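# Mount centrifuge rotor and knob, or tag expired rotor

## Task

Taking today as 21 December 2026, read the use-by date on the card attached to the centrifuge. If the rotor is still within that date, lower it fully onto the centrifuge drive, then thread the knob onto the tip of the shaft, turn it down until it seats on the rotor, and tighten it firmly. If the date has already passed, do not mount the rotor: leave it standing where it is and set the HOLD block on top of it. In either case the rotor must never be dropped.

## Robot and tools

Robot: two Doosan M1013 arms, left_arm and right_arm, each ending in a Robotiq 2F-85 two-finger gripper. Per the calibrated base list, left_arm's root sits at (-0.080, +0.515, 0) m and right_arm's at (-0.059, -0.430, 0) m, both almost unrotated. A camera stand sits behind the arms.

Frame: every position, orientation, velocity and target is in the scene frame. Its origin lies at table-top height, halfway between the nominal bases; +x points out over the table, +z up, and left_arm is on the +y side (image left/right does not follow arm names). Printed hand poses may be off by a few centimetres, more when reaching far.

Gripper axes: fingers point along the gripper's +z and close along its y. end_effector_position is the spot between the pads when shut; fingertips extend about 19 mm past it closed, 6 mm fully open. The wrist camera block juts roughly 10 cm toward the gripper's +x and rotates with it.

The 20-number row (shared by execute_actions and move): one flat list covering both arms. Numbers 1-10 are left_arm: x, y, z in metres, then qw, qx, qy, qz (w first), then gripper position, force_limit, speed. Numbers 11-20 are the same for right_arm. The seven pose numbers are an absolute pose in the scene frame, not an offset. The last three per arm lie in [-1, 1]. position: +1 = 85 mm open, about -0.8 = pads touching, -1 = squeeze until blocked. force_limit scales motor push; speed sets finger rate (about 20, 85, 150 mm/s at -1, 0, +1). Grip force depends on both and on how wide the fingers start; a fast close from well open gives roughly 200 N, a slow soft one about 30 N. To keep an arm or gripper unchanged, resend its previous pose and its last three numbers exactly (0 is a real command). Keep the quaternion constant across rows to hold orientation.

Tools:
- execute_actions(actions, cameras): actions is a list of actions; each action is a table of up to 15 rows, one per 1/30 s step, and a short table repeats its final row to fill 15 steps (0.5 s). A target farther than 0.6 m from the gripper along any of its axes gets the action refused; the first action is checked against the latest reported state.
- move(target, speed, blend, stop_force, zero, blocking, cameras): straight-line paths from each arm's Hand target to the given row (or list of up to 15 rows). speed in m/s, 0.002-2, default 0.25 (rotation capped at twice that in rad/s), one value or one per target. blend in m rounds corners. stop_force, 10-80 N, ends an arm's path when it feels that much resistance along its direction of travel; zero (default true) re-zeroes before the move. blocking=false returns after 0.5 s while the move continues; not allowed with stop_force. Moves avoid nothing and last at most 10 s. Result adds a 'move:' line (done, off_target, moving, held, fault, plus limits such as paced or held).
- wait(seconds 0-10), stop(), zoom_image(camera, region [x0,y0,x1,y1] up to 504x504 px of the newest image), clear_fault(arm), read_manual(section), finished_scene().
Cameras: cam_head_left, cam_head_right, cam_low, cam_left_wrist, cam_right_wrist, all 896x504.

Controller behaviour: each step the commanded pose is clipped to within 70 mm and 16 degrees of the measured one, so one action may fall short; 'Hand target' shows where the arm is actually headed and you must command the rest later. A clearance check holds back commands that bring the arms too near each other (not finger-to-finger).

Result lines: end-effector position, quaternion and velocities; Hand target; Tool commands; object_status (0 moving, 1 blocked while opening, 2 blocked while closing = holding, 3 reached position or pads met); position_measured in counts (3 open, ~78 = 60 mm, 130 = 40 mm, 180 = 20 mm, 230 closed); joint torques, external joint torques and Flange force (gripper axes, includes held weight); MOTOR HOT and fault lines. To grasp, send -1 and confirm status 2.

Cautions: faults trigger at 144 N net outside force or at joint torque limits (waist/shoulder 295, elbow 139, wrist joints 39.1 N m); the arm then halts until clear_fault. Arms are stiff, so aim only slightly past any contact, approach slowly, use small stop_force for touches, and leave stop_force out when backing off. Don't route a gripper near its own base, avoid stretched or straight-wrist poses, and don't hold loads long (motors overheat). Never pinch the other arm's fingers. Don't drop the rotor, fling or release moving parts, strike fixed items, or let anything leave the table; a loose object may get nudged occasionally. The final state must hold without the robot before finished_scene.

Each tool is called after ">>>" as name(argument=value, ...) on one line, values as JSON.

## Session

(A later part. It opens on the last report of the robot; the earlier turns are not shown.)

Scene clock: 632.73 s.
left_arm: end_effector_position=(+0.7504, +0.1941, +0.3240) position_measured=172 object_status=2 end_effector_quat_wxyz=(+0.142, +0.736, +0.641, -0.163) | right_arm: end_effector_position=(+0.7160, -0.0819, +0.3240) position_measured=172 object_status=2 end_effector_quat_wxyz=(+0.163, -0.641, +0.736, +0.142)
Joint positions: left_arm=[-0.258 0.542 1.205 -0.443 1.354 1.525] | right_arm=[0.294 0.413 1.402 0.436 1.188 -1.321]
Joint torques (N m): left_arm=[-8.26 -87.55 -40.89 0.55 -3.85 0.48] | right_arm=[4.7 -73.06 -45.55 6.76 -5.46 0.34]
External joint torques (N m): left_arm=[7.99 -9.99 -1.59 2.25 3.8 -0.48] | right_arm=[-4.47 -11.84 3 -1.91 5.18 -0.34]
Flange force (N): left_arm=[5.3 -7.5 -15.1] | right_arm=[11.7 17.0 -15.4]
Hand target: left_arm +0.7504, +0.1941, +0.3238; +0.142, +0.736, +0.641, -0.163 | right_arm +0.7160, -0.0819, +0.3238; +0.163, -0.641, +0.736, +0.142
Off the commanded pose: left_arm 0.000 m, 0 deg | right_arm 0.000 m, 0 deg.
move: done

>>> move(target=[0.7502,0.1941,0.3243,0.1421,0.7362,0.6411,-0.1632,-0.98,0.7,-1,0.7158,-0.0819,0.3243,-0.1632,0.6411,-0.7362,-0.1421,-0.98,0.7,-1], speed=0.01)

>>> move(target=[0.7502,0.1941,0.3243,0.1421,0.7362,0.6411,-0.1632,0.6,0.7,-1,0.7158,-0.0819,0.3243,-0.1632,0.6411,-0.7362,-0.1421,0.6,0.7,-1], speed=0.01)

>>> wait(seconds=1.5, cameras=["all"])

>>> zoom_image(camera="cam_head_left", region=[380, 180, 460, 250])

Scene clock: 637.47 s.
left_arm: end_effector_position=(+0.7502, +0.1941, +0.3241) position_measured=172 object_status=2 end_effector_quat_wxyz=(+0.142, +0.736, +0.641, -0.163) | right_arm: end_effector_position=(+0.7158, -0.0819, +0.3242) position_measured=172 object_status=2 end_effector_quat_wxyz=(+0.163, -0.641, +0.736, +0.142)
Joint positions: left_arm=[-0.258 0.542 1.206 -0.443 1.354 1.524] | right_arm=[0.294 0.412 1.402 0.436 1.188 -1.321]
Joint torques (N m): left_arm=[-6.02 -97.16 -45.1 0.18 -2.29 0.49] | right_arm=[2.17 -87.88 -52.47 7.28 -3.92 0.34]
External joint torques (N m): left_arm=[6.19 -0.54 2.58 2.65 2.24 -0.49] | right_arm=[-1.98 3.91 10.41 -2.49 3.65 -0.34]
Flange force (N): left_arm=[7.0 -4.4 -4.1] | right_arm=[13.2 12.2 3.5]
Hand target: left_arm +0.7502, +0.1941, +0.3243; +0.142, +0.736, +0.641, -0.163 | right_arm +0.7158, -0.0819, +0.3243; +0.163, -0.641, +0.736, +0.142
Off the commanded pose: left_arm 0.000 m, 0 deg | right_arm 0.000 m, 0 deg.
move: done

Scene clock: 640.00 s.
left_arm: end_effector_position=(+0.7502, +0.1941, +0.3243) position_measured=53 object_status=0 end_effector_quat_wxyz=(+0.142, +0.736, +0.641, -0.163) | right_arm: end_effector_position=(+0.7158, -0.0819, +0.3243) position_measured=53 object_status=0 end_effector_quat_wxyz=(+0.163, -0.641, +0.736, +0.142)
Joint positions: left_arm=[-0.258 0.542 1.205 -0.443 1.354 1.524] | right_arm=[0.294 0.412 1.402 0.436 1.188 -1.321]
Joint torques (N m): left_arm=[-1.89 -93.33 -38.98 2.29 -0.45 0.09] | right_arm=[-0.33 -85.61 -43.05 4.81 -0.28 0.24]
External joint torques (N m): left_arm=[1.85 -4.28 -3.6 0.53 0.4 -0.09] | right_arm=[0.68 0.22 0.35 0.05 0 -0.25]
Flange force (N): left_arm=[-1.2 3.1 -7.0] | right_arm=[0.1 0.7 0.8]
Hand target: left_arm +0.7502, +0.1941, +0.3243; +0.142, +0.736, +0.641, -0.163 | right_arm +0.7158, -0.0819, +0.3243; +0.163, -0.641, +0.736, +0.142
Off the commanded pose: left_arm 0.000 m, 0 deg | right_arm 0.000 m, 0 deg.
move: done

Scene clock: 641.50 s.
left_arm: end_effector_position=(+0.7502, +0.1941, +0.3243) position_measured=53 object_status=3 end_effector_quat_wxyz=(+0.142, +0.736, +0.641, -0.163) | right_arm: end_effector_position=(+0.7158, -0.0819, +0.3243) position_measured=53 object_status=3 end_effector_quat_wxyz=(+0.163, -0.641, +0.736, +0.142)
Joint positions: left_arm=[-0.258 0.542 1.205 -0.443 1.354 1.524] | right_arm=[0.294 0.412 1.402 0.436 1.188 -1.321]
Joint torques (N m): left_arm=[-1.94 -93.39 -39.02 2.35 -0.45 0.08] | right_arm=[-0.32 -85.37 -43.08 4.81 -0.32 0.15]
External joint torques (N m): left_arm=[2.06 -4.13 -3.49 0.48 0.4 -0.08] | right_arm=[0.59 0.32 0.45 0.04 0.03 -0.16]
Flange force (N): left_arm=[-0.8 3.1 -6.9] | right_arm=[0.1 0.7 0.8]
Hand target: left_arm +0.7502, +0.1941, +0.3243; +0.142, +0.736, +0.641, -0.163 | right_arm +0.7158, -0.0819, +0.3243; +0.163, -0.641, +0.736, +0.142
Tool commands: left_gripper/position=+0.6 left_gripper/force_limit=+0.7 left_gripper/speed=-1.0 right_gripper/position=+0.6 right_gripper/force_limit=+0.7 right_gripper/speed=-1.0
Off the commanded pose: left_arm 0.000 m, 0 deg | right_arm 0.000 m, 0 deg.
wait: 1.50 s; at rest by 0.17 s

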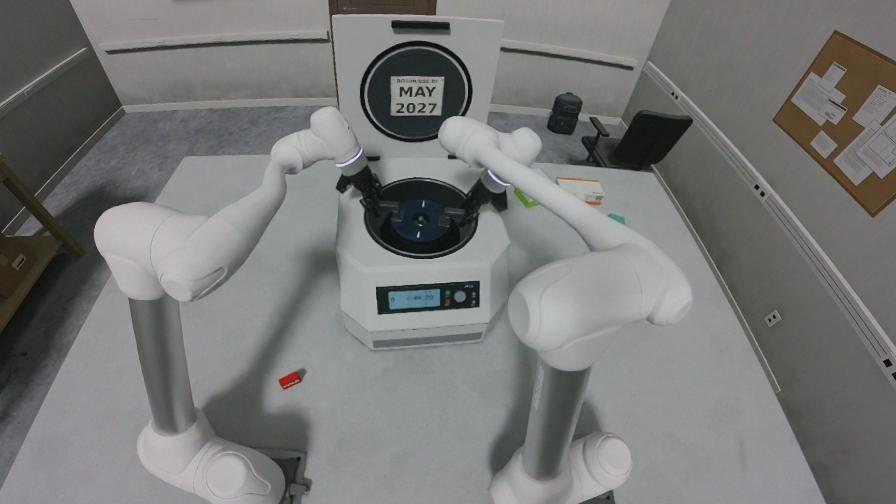

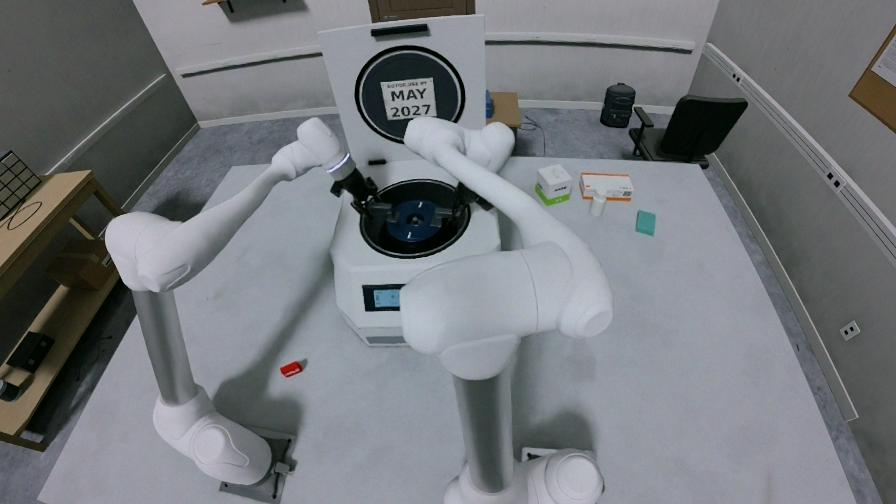

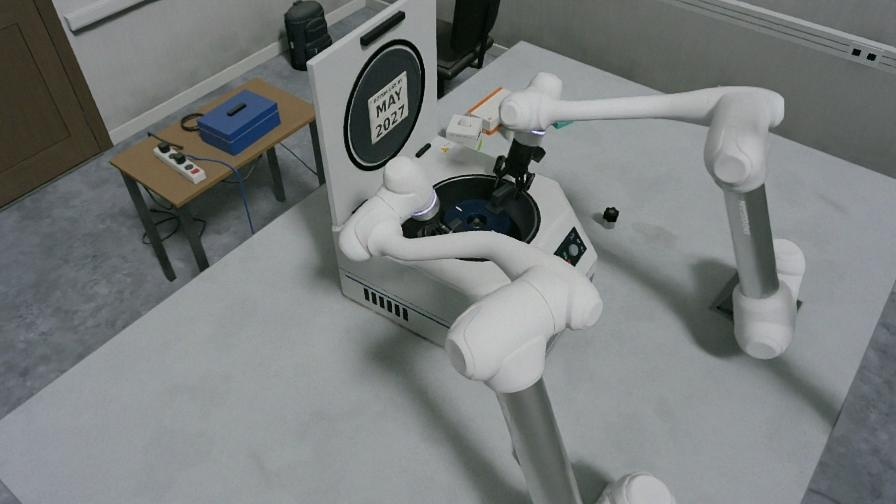

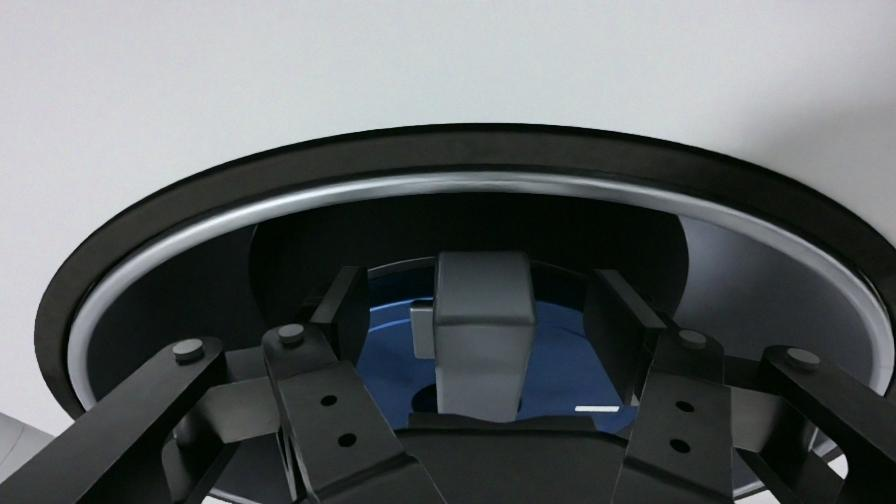

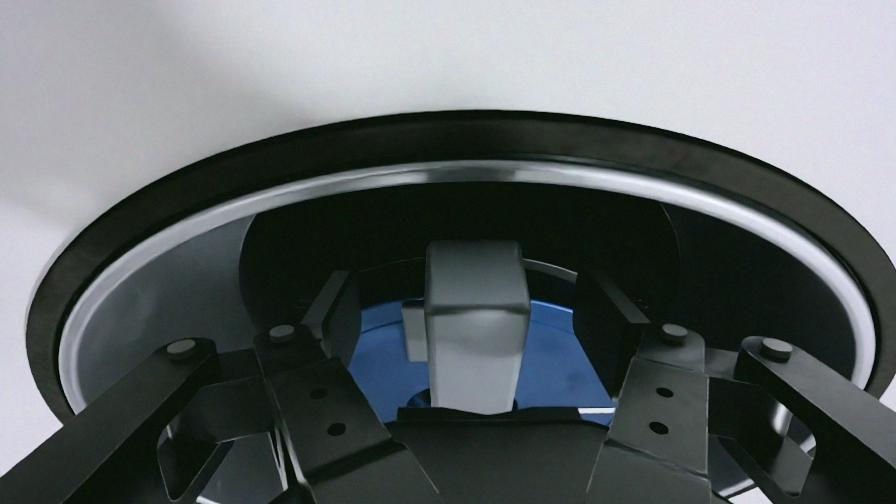

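Scaled by 6.300.

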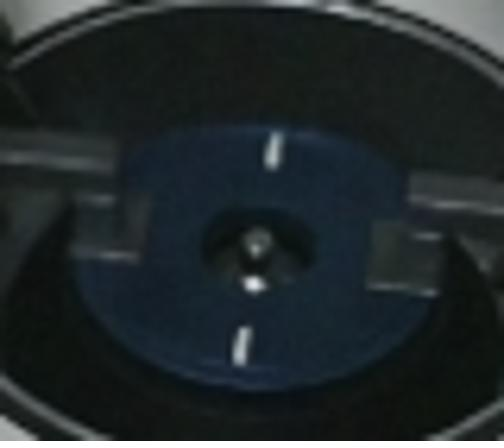

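>>> move(target=[[0.7562,0.2441,0.433,0.1421,0.7362,0.6411,-0.1632,0.6,0.7,-1,0.7098,-0.1319,0.433,-0.1632,0.6411,-0.7362,-0.1421,0.6,0.7,-1],[0.66,0.36,0.55,0.1421,0.7362,0.6411,-0.1632,0.6,0.7,-1,0.60,-0.30,0.50,0,0,1,0,0.6,0.7,-1],[0.35,0.50,0.55,0.1421,0.7362,0.6411,-0.1632,0.6,0.7,-1,0.42,-0.47,0.36,0,0,1,0,0.6,0.7,-1]], speed=[0.06,0.3,0.3], blend=[0.01,0.05,0], cameras=["cam_right_wrist","cam_head_left","cam_head_right"])

>>> zoom_image(camera="cam_head_left", region=[360, 170, 480, 260])

Scene clock: 665.43 s.
left_arm: end_effector_position=(+0.3501, +0.5000, +0.5500) position_measured=53 object_status=3 end_effector_quat_wxyz=(+0.142, +0.736, +0.641, -0.163) | right_arm: end_effector_position=(+0.4200, -0.4700, +0.3600) position_measured=53 object_status=3 end_effector_quat_wxyz=(+0.000, +0.000, +1.000, +0.000)
Joint positions: left_arm=[0.17 -0.16 1.647 -0.425 1.77 1.804] | right_arm=[-0.108 -0.107 1.895 0 1.353 -0.154]
Joint torques (N m): left_arm=[-2.09 -26.12 -39.51 2.4 -0.14 0.12] | right_arm=[-0.4 -32.38 -42.76 4.21 0.05 0.26]
External joint torques (N m): left_arm=[2.21 0.17 -3.49 0.55 0.4 -0.12] | right_arm=[0.5 1.81 1.01 0.02 0.02 -0.26]
Flange force (N): left_arm=[2.9 3.0 -9.4] | right_arm=[-1.6 0.4 2.2]
Hand target: left_arm +0.3500, +0.5000, +0.5500; +0.142, +0.736, +0.641, -0.163 | right_arm +0.4200, -0.4700, +0.3600; +0.000, +0.000, +1.000, +0.000
Off the commanded pose: left_arm 0.000 m, 0 deg | right_arm 0.000 m, 0 deg.
move: done
Images, in order (width x height): cam_head_left 896x504, cam_head_right 896x504, cam_right_wrist 896x504.

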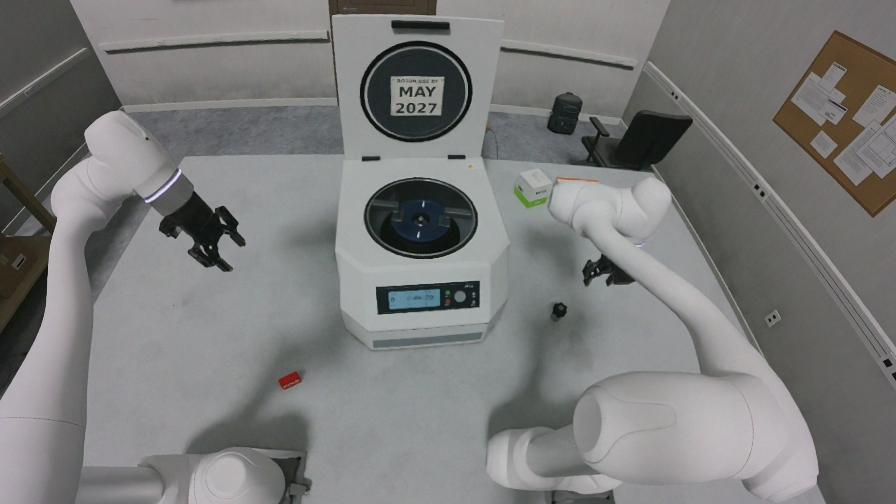

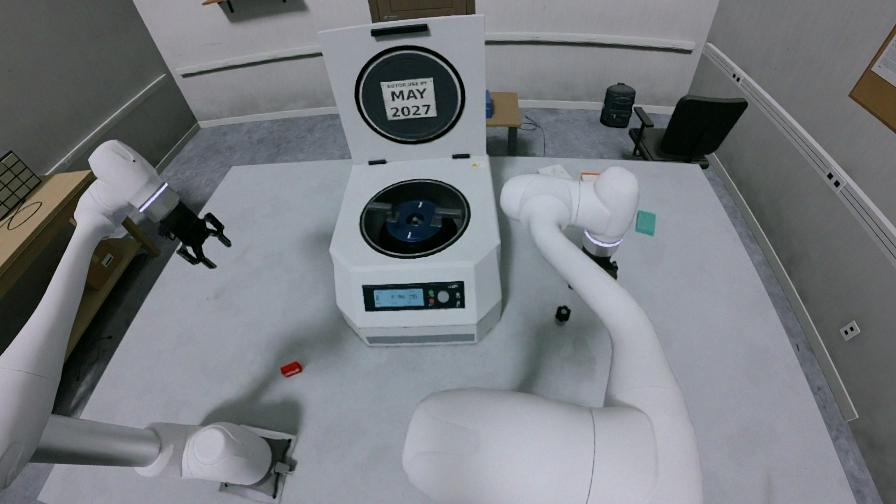

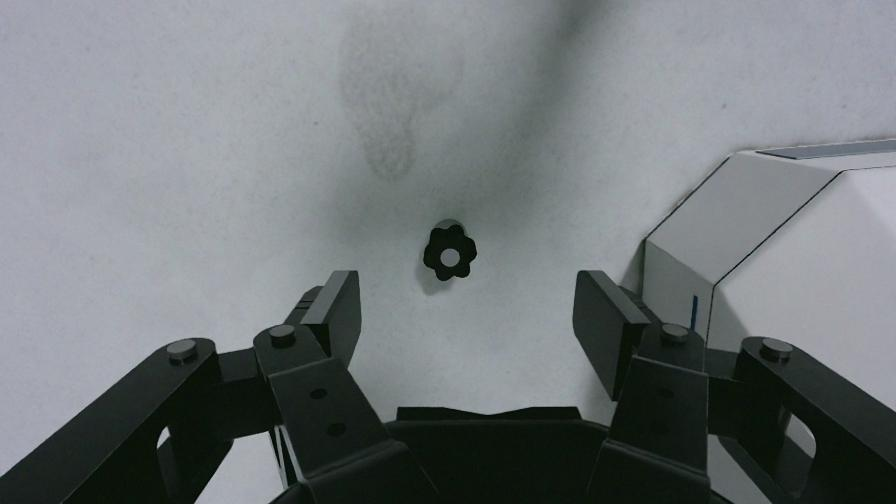

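Scaled by 4.200.

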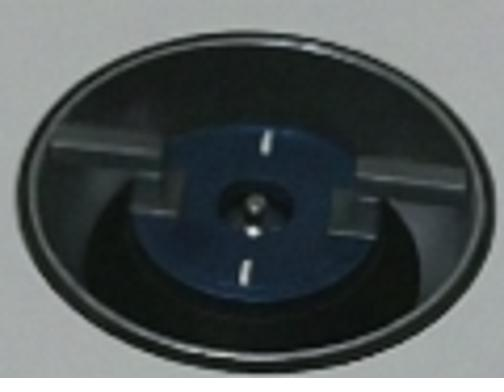

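>>> zoom_image(camera="cam_right_wrist", region=[410, 210, 490, 300])

Scaled by 5.600.

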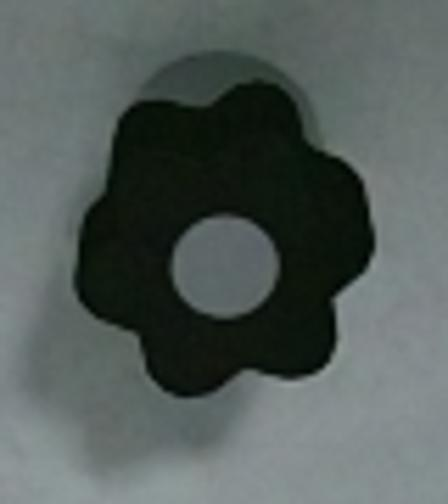

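>>> move(target=[[0.35,0.50,0.55,0.1421,0.7362,0.6411,-0.1632,0.6,0.7,-1,0.49,-0.472,0.34,0,0.866,-0.5,0,1,0.7,-1],[0.35,0.50,0.55,0.1421,0.7362,0.6411,-0.1632,0.6,0.7,-1,0.50,-0.472,0.34,0,0.866,0.5,0,1,0.7,-1],[0.35,0.50,0.55,0.1421,0.7362,0.6411,-0.1632,0.6,0.7,-1,0.506,-0.472,0.22,0,0.165,0.9863,0,1,0.7,-1]], speed=0.5, cameras=["cam_right_wrist","cam_low"])

Scene clock: 687.37 s.
left_arm: end_effector_position=(+0.3500, +0.5000, +0.5500) position_measured=53 object_status=3 end_effector_quat_wxyz=(+0.142, +0.736, +0.641, -0.163) | right_arm: end_effector_position=(+0.5060, -0.4720, +0.2200) position_measured=3 object_status=3 end_effector_quat_wxyz=(+0.000, +0.165, +0.986, +0.000)
Joint positions: left_arm=[0.17 -0.16 1.647 -0.425 1.77 1.804] | right_arm=[-0.088 0.114 1.94 0 1.087 -6.086]
Joint torques (N m): left_arm=[-1.75 -25.73 -39.47 2.41 -0.14 0.12] | right_arm=[-0.9 -51.86 -38.46 3.79 0.07 0.17]
External joint torques (N m): left_arm=[1.91 -0.52 -3.61 0.54 0.39 -0.12] | right_arm=[1.04 1.98 0.6 0.08 -0.01 -0.17]
Flange force (N): left_arm=[1.9 2.3 -9.1] | right_arm=[-1.6 2.0 2.3]
Hand target: left_arm +0.3500, +0.5000, +0.5500; +0.142, +0.736, +0.641, -0.163 | right_arm +0.5060, -0.4720, +0.2200; +0.000, +0.165, +0.986, +0.000
Off the commanded pose: left_arm 0.000 m, 0 deg | right_arm 0.000 m, 0 deg.
move: done
Images, in order (width x height): cam_low 896x504, cam_right_wrist 896x504.

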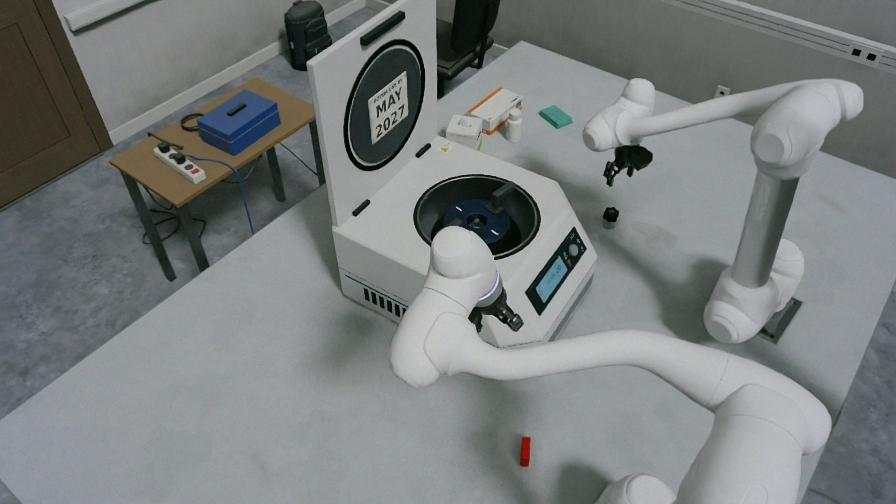

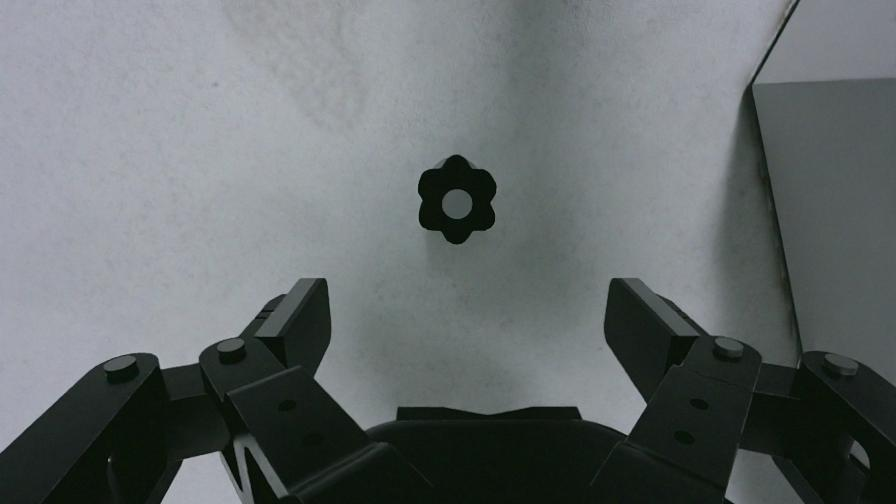

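>>> move(target=[0.35,0.50,0.55,0.1421,0.7362,0.6411,-0.1632,0.6,0.7,-1,0.507,-0.473,0.115,0,0.165,0.9863,0,1,0.7,-1], speed=0.1, cameras=["cam_right_wrist","cam_low"])

>>> zoom_image(camera="cam_low", region=[570, 120, 680, 240])

Scene clock: 692.47 s.
left_arm: end_effector_position=(+0.3500, +0.5000, +0.5500) position_measured=53 object_status=3 end_effector_quat_wxyz=(+0.142, +0.736, +0.641, -0.163) | right_arm: end_effector_position=(+0.5070, -0.4730, +0.1150) position_measured=3 object_status=3 end_effector_quat_wxyz=(+0.000, +0.165, +0.986, +0.000)
Joint positions: left_arm=[0.17 -0.16 1.647 -0.425 1.77 1.804] | right_arm=[-0.09 0.218 2.039 0 0.884 -6.087]
Joint torques (N m): left_arm=[-2.14 -25.97 -39.4 2.5 -0.16 0.1] | right_arm=[-0.35 -57.75 -33.69 3.44 0.16 0.15]
External joint torques (N m): left_arm=[2.23 -0.08 -3.7 0.45 0.41 -0.1] | right_arm=[0.5 1.84 0.61 -0.06 -0.09 -0.15]
Flange force (N): left_arm=[2.7 2.9 -9.8] | right_arm=[-1.3 1.0 2.8]
Hand target: left_arm +0.3500, +0.5000, +0.5500; +0.142, +0.736, +0.641, -0.163 | right_arm +0.5070, -0.4730, +0.1150; +0.000, +0.165, +0.986, +0.000
Off the commanded pose: left_arm 0.000 m, 0 deg | right_arm 0.000 m, 0 deg.
move: done
Images, in order (width x height): cam_low 896x504, cam_right_wrist 896x504.

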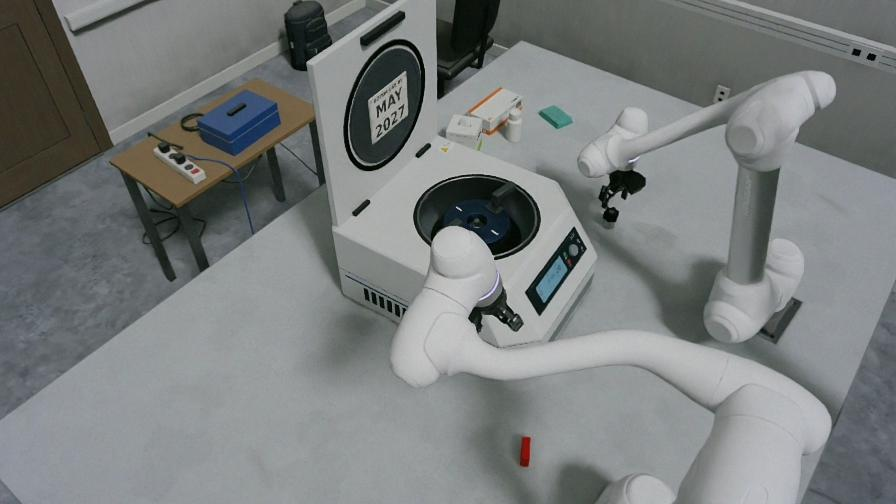

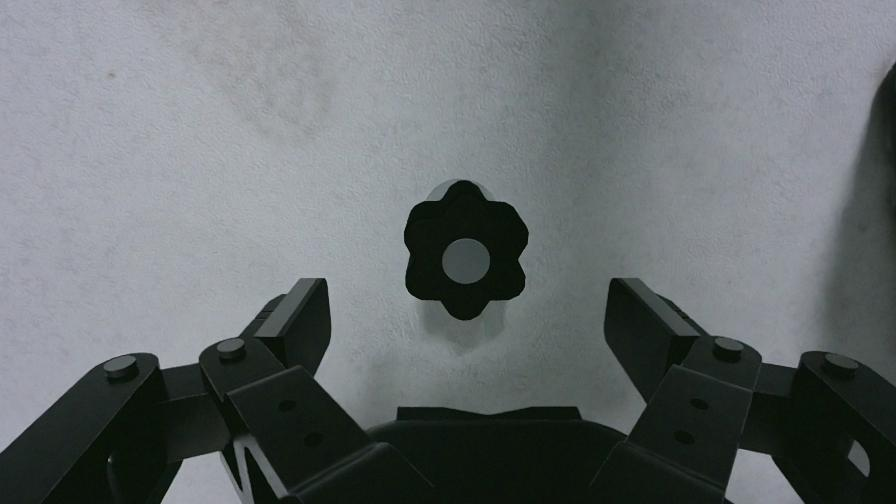

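Scaled by 4.200.

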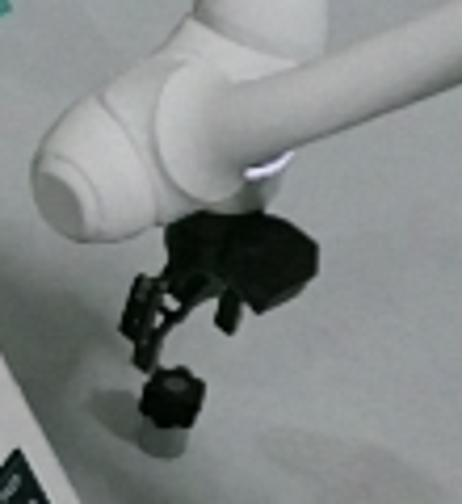

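>>> move(target=[0.35,0.50,0.55,0.1421,0.7362,0.6411,-0.1632,0.6,0.7,-1,0.5091,-0.4725,0.053,0,0.165,0.9863,0,1,0.7,-1], speed=0.06, cameras=["cam_right_wrist"])

Scene clock: 705.13 s.
left_arm: end_effector_position=(+0.3500, +0.5000, +0.5500) position_measured=53 object_status=3 end_effector_quat_wxyz=(+0.142, +0.736, +0.641, -0.163) | right_arm: end_effector_position=(+0.5091, -0.4725, +0.0530) position_measured=3 object_status=3 end_effector_quat_wxyz=(+0.000, +0.165, +0.986, +0.000)
Joint positions: left_arm=[0.17 -0.16 1.647 -0.425 1.77 1.804] | right_arm=[-0.088 0.298 2.08 0 0.764 -6.086]
Joint torques (N m): left_arm=[-1.93 -25.84 -39.34 2.47 -0.18 0.07] | right_arm=[-0.54 -61.53 -30.61 3.05 0.15 0.19]
External joint torques (N m): left_arm=[1.9 -0.11 -3.66 0.46 0.43 -0.07] | right_arm=[0.67 1.07 0.94 -0.01 -0.09 -0.19]
Flange force (N): left_arm=[2.2 3.0 -9.5] | right_arm=[0.6 0.7 2.2]
Hand target: left_arm +0.3500, +0.5000, +0.5500; +0.142, +0.736, +0.641, -0.163 | right_arm +0.5091, -0.4725, +0.0530; +0.000, +0.165, +0.986, +0.000
Off the commanded pose: left_arm 0.000 m, 0 deg | right_arm 0.000 m, 0 deg.
move: done
Images, in order (width x height): cam_right_wrist 896x504.

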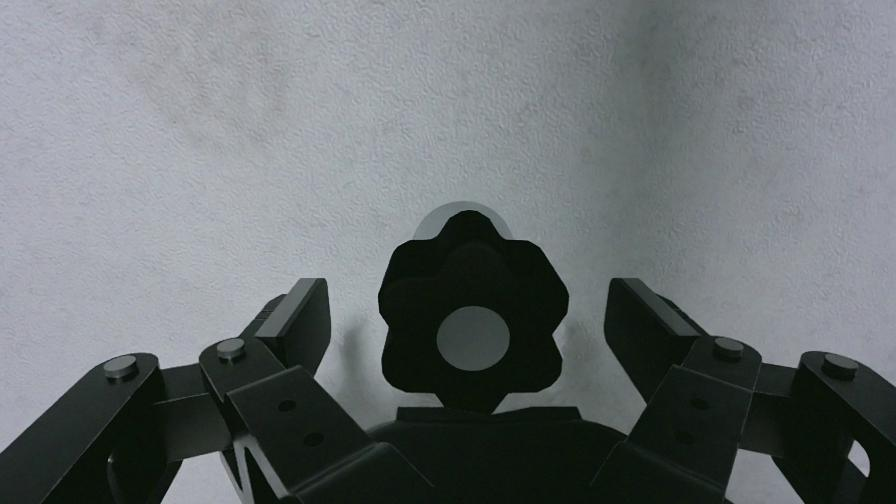

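>>> move(target=[0.35,0.50,0.55,0.1421,0.7362,0.6411,-0.1632,0.6,0.7,-1,0.5094,-0.4715,0.053,0,0.165,0.9863,0,1,0.7,-1], speed=0.05)

>>> move(target=[0.35,0.50,0.55,0.1421,0.7362,0.6411,-0.1632,0.6,0.7,-1,0.5094,-0.4715,0.053,0,0.165,0.9863,0,-1,0,-1], speed=0.05, cameras=["cam_right_wrist"])

Scene clock: 708.87 s.
left_arm: end_effector_position=(+0.3500, +0.5000, +0.5500) position_measured=53 object_status=3 end_effector_quat_wxyz=(+0.142, +0.736, +0.641, -0.163) | right_arm: end_effector_position=(+0.5094, -0.4715, +0.0530) position_measured=3 object_status=3 end_effector_quat_wxyz=(+0.000, +0.165, +0.986, +0.000)
Joint positions: left_arm=[0.17 -0.16 1.647 -0.425 1.77 1.804] | right_arm=[-0.087 0.298 2.079 0 0.764 -6.084]
Joint torques (N m): left_arm=[-2.02 -25.88 -39.39 2.43 -0.16 0.12] | right_arm=[-0.72 -60.82 -30.28 3.04 0.14 0.17]
External joint torques (N m): left_arm=[2.29 -0.81 -3.92 0.54 0.42 -0.12] | right_arm=[0.81 0.82 0.8 -0.02 -0.07 -0.17]
Flange force (N): left_arm=[2.4 2.0 -10.0] | right_arm=[0.7 1.0 1.7]
Hand target: left_arm +0.3500, +0.5000, +0.5500; +0.142, +0.736, +0.641, -0.163 | right_arm +0.5094, -0.4715, +0.0530; +0.000, +0.165, +0.986, +0.000
Off the commanded pose: left_arm 0.000 m, 0 deg | right_arm 0.000 m, 0 deg.
move: done

Scene clock: 711.30 s.
left_arm: end_effector_position=(+0.3500, +0.5000, +0.5500) position_measured=53 object_status=3 end_effector_quat_wxyz=(+0.142, +0.736, +0.641, -0.163) | right_arm: end_effector_position=(+0.5094, -0.4715, +0.0530) position_measured=110 object_status=0 end_effector_quat_wxyz=(+0.000, +0.165, +0.986, +0.000)
Joint positions: left_arm=[0.17 -0.16 1.647 -0.425 1.77 1.804] | right_arm=[-0.087 0.298 2.079 0 0.764 -6.084]
Joint torques (N m): left_arm=[-2.11 -26.07 -39.4 2.41 -0.14 0.13] | right_arm=[-0.09 -42.75 -23.15 3.52 -2.56 0.16]
External joint torques (N m): left_arm=[2.1 0.18 -3.59 0.52 0.4 -0.13] | right_arm=[0.29 -17.88 -6.27 -0.51 2.64 -0.16]
Flange force (N): left_arm=[2.6 3.2 -9.5] | right_arm=[9.2 -2.2 -32.9]
Hand target: left_arm +0.3500, +0.5000, +0.5500; +0.142, +0.736, +0.641, -0.163 | right_arm +0.5094, -0.4715, +0.0530; +0.000, +0.165, +0.986, +0.000
Off the commanded pose: left_arm 0.000 m, 0 deg | right_arm 0.000 m, 0 deg.
move: done
Images, in order (width x height): cam_right_wrist 896x504.

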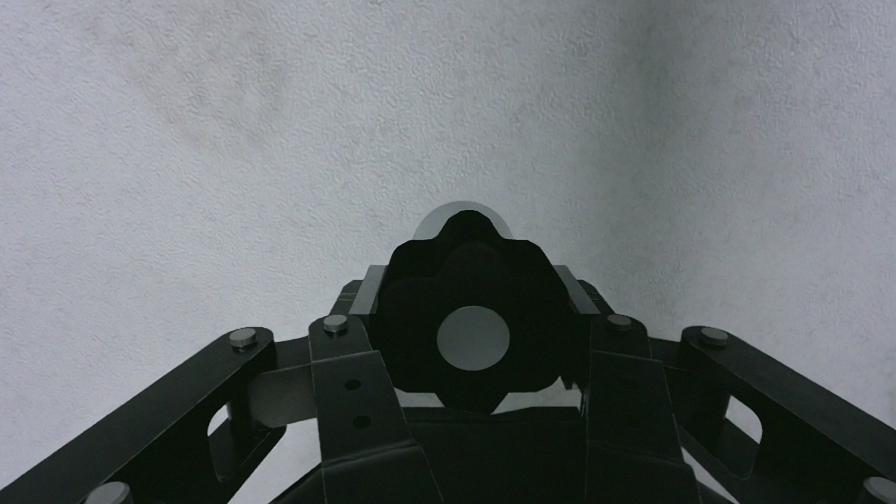

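>>> move(target=[[0.35,0.50,0.55,0.1421,0.7362,0.6411,-0.1632,0.6,0.7,-1,0.5094,-0.4715,0.07,0,0.165,0.9863,0,-1,0,-1],[0.35,0.50,0.55,0.1421,0.7362,0.6411,-0.1632,0.6,0.7,-1,0.5094,-0.4715,0.46,0,0.165,0.9863,0,-1,0,-1],[0.35,0.50,0.55,0.1421,0.7362,0.6411,-0.1632,0.6,0.7,-1,0.7333,0.0561,0.44,0,0.165,0.9863,0,-1,0,-1]], speed=[0.03,0.2,0.25], blend=[0.002,0.05,0], cameras=["all"])

>>> zoom_image(camera="cam_head_left", region=[380, 170, 460, 240])

>>> zoom_image(camera="cam_head_right", region=[370, 170, 450, 240])

>>> zoom_image(camera="cam_low", region=[440, 160, 520, 240])

>>> zoom_image(camera="cam_right_wrist", region=[350, 100, 600, 300])

Scene clock: 723.40 s.
left_arm: end_effector_position=(+0.3500, +0.5000, +0.5500) position_measured=53 object_status=3 end_effector_quat_wxyz=(+0.142, +0.736, +0.641, -0.163) | right_arm: end_effector_position=(+0.7333, +0.0561, +0.4401) position_measured=110 object_status=2 end_effector_quat_wxyz=(+0.000, +0.165, +0.986, +0.000)
Joint positions: left_arm=[0.17 -0.16 1.647 -0.425 1.77 1.804] | right_arm=[0.56 0.652 0.769 0 1.72 -5.438]
Joint torques (N m): left_arm=[-2.14 -26.15 -39.38 2.43 -0.14 0.09] | right_arm=[0.06 -110.59 -45.38 4.31 0.04 0.09]
External joint torques (N m): left_arm=[2.17 0.51 -3.52 0.51 0.39 -0.09] | right_arm=[0.23 4.22 3.01 0.07 0.01 -0.09]
Flange force (N): left_arm=[3.0 3.6 -9.6] | right_arm=[1.3 -1.4 5.7]
Hand target: left_arm +0.3500, +0.5000, +0.5500; +0.142, +0.736, +0.641, -0.163 | right_arm +0.7333, +0.0561, +0.4400; +0.000, +0.165, +0.986, +0.000
Off the commanded pose: left_arm 0.000 m, 0 deg | right_arm 0.000 m, 0 deg.
move: done

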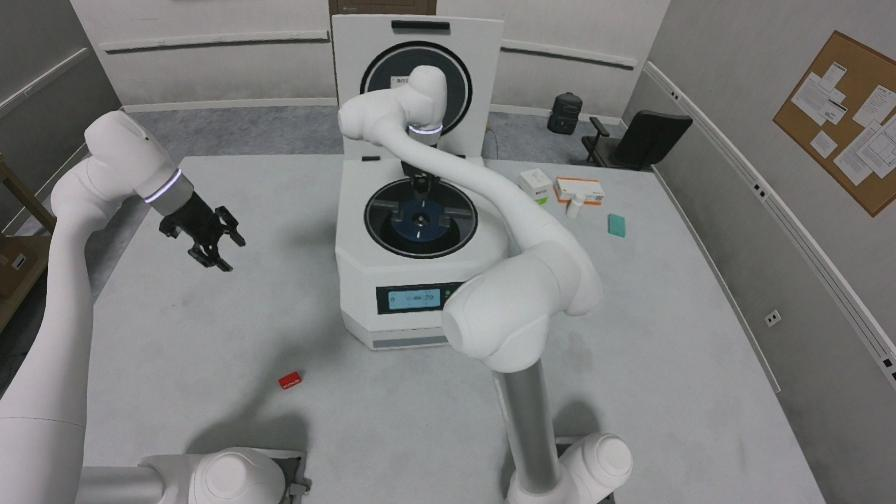

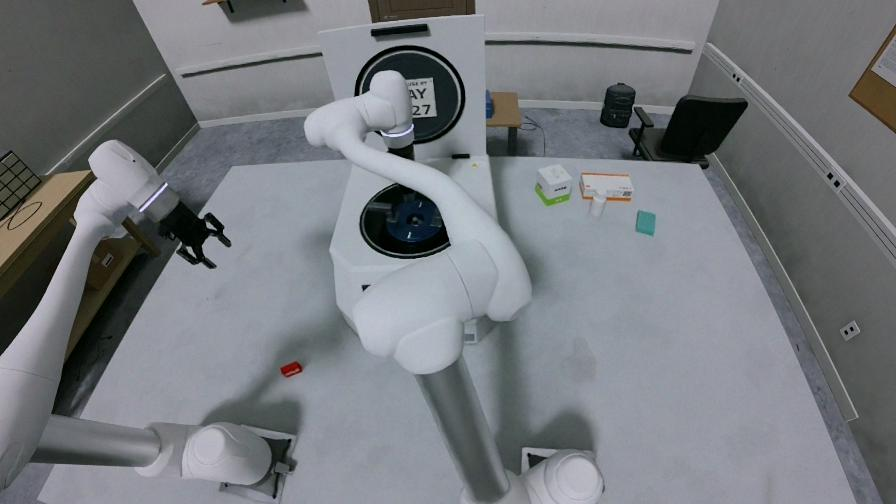

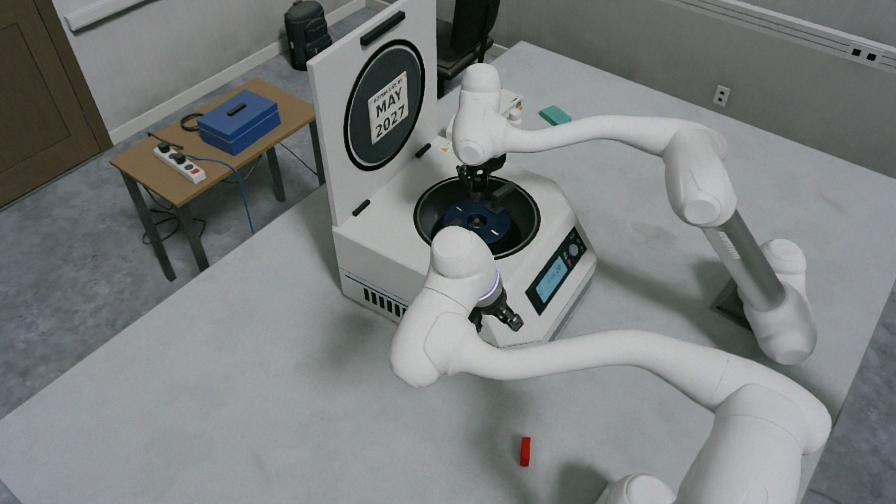

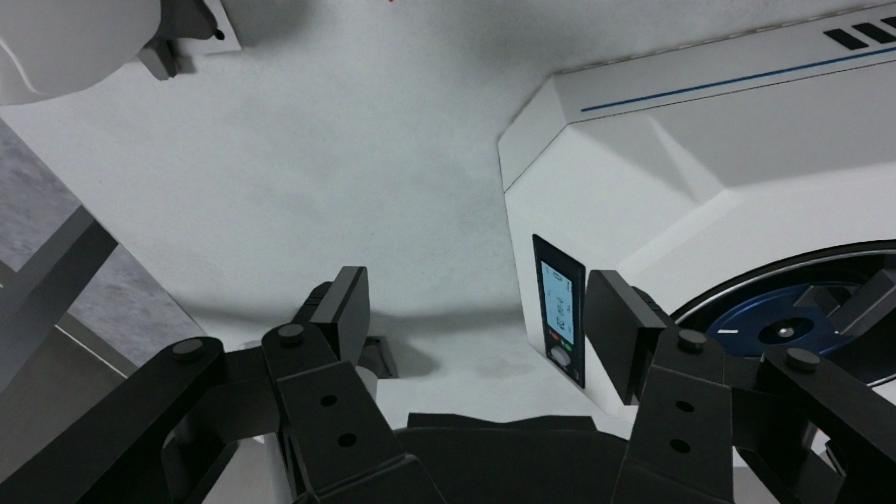

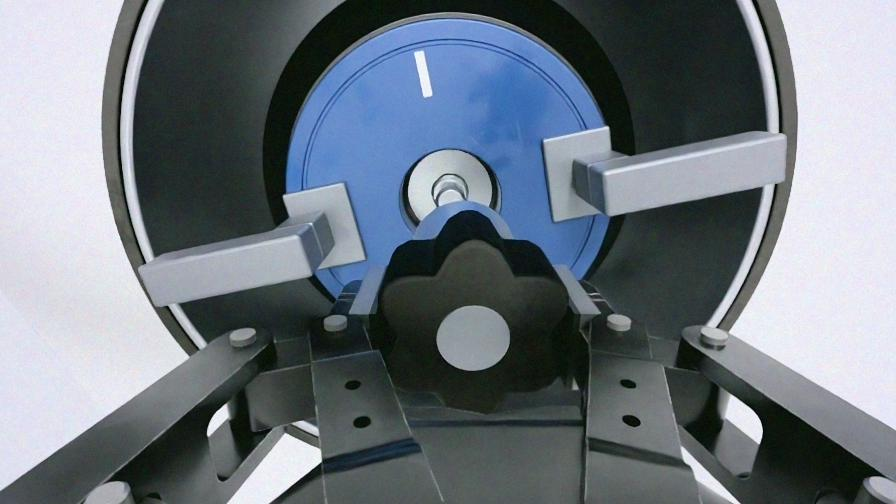

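Scaled by 6.300.

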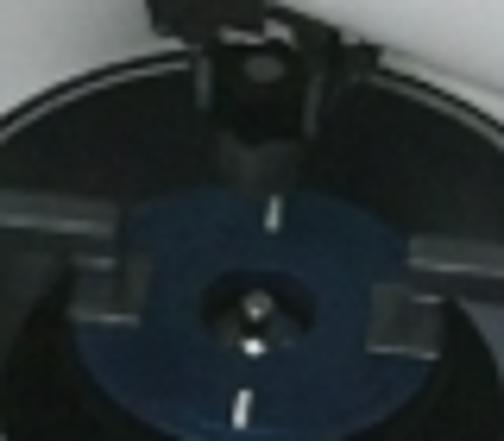

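Scaled by 6.300.

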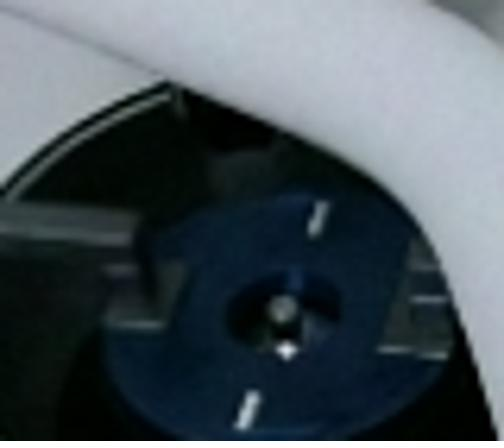

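Scaled by 6.300.

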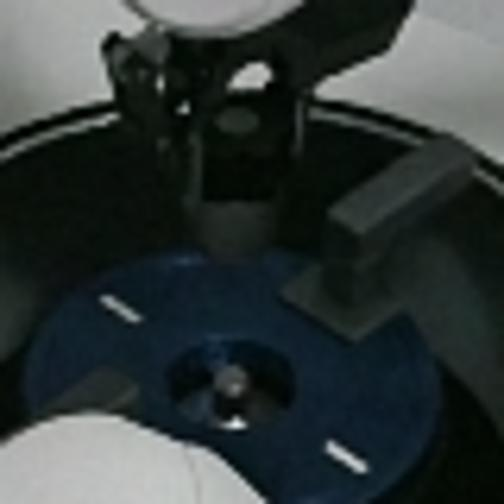

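Scaled by 2.016.

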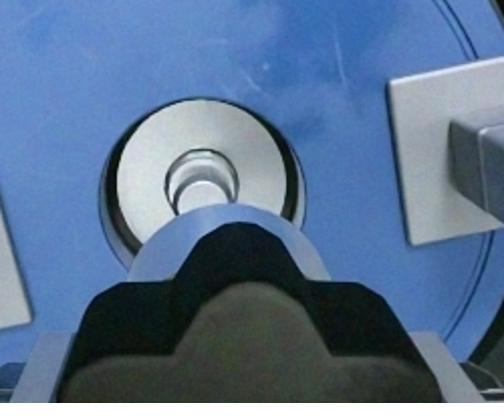

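>>> move(target=[0.35,0.50,0.55,0.1421,0.7362,0.6411,-0.1632,0.6,0.7,-1,0.7319,0.0544,0.355,0,0.165,0.9863,0,-1,0,-1], speed=0.08, cameras=["cam_head_left","cam_head_right","cam_low","cam_right_wrist"])

>>> zoom_image(camera="cam_head_left", region=[390, 185, 450, 235])

>>> zoom_image(camera="cam_low", region=[450, 180, 510, 230])

>>> zoom_image(camera="cam_right_wrist", region=[370, 120, 570, 280])

Scene clock: 735.23 s.
left_arm: end_effector_position=(+0.3500, +0.5000, +0.5500) position_measured=53 object_status=3 end_effector_quat_wxyz=(+0.142, +0.736, +0.641, -0.163) | right_arm: end_effector_position=(+0.7319, +0.0544, +0.3550) position_measured=110 object_status=2 end_effector_quat_wxyz=(+0.000, +0.165, +0.986, +0.000)
Joint positions: left_arm=[0.17 -0.16 1.647 -0.425 1.77 1.804] | right_arm=[0.559 0.636 0.949 0 1.557 -5.439]
Joint torques (N m): left_arm=[-2.19 -26.25 -39.37 2.42 -0.15 0.1] | right_arm=[-0.83 -109.74 -45.46 4.5 0.04 0.26]
External joint torques (N m): left_arm=[2.24 0.39 -3.62 0.52 0.4 -0.1] | right_arm=[1.17 3.94 2.47 -0.06 0.01 -0.26]
Flange force (N): left_arm=[3.0 3.5 -9.8] | right_arm=[0.9 0.4 4.4]
Hand target: left_arm +0.3500, +0.5000, +0.5500; +0.142, +0.736, +0.641, -0.163 | right_arm +0.7319, +0.0544, +0.3550; +0.000, +0.165, +0.986, +0.000
Off the commanded pose: left_arm 0.000 m, 0 deg | right_arm 0.000 m, 0 deg.
move: done
Images, in order (width x height): cam_head_left 896x504, cam_head_right 896x504, cam_low 896x504, cam_right_wrist 896x504.

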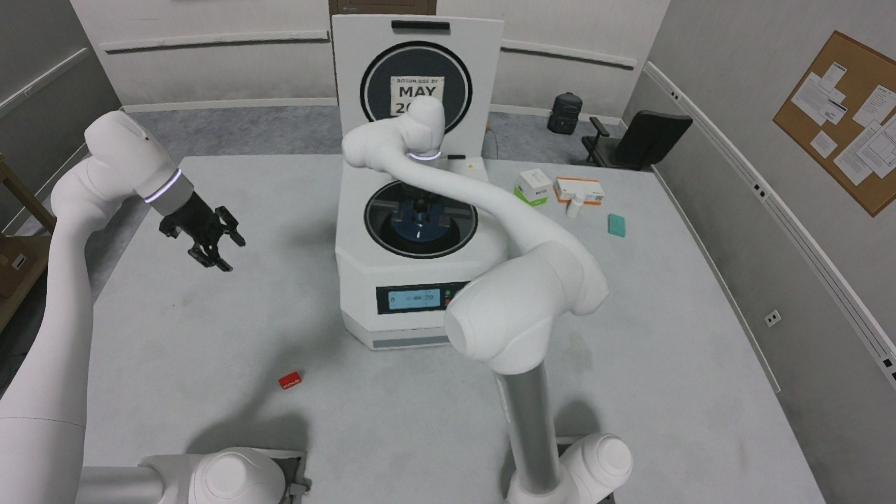

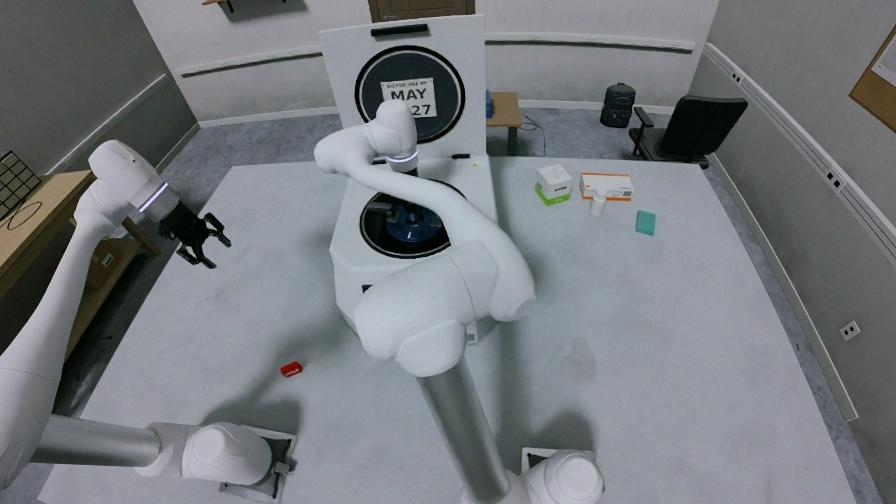

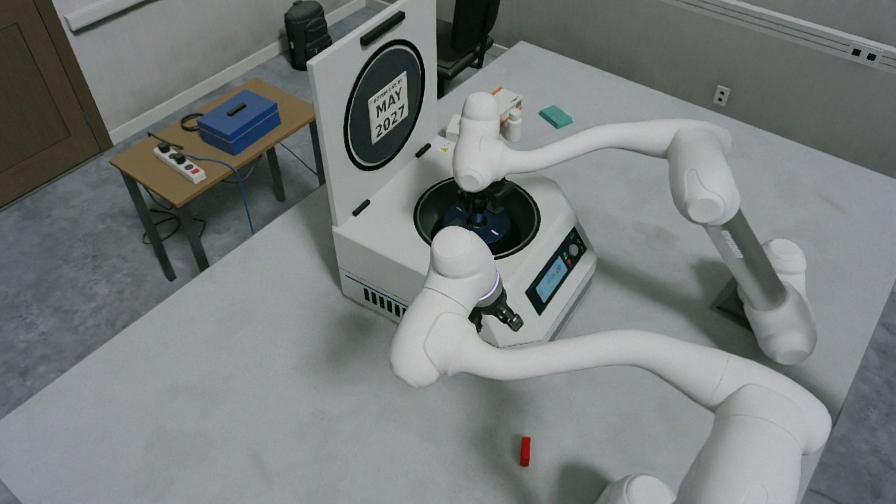

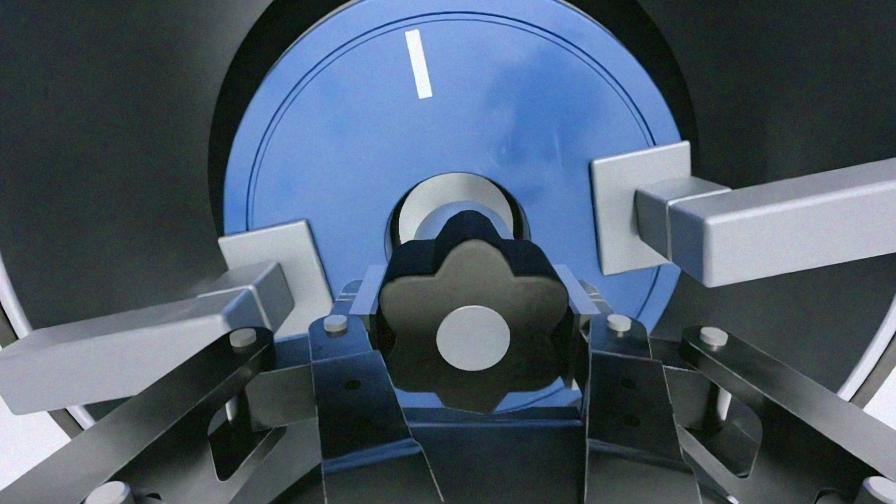

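Scaled by 8.400.

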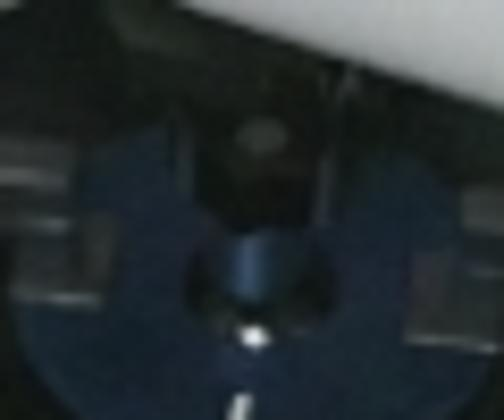

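Scaled by 8.400.

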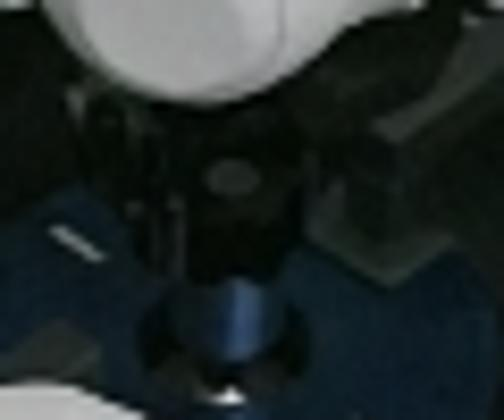

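Scaled by 2.520.

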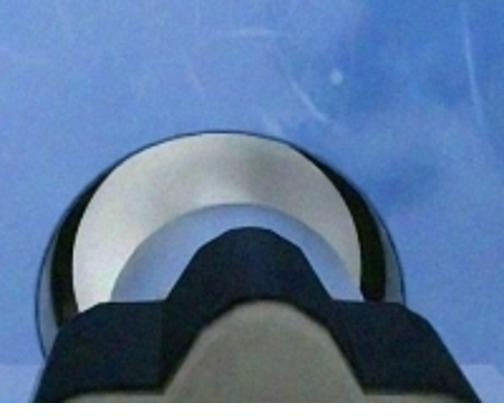

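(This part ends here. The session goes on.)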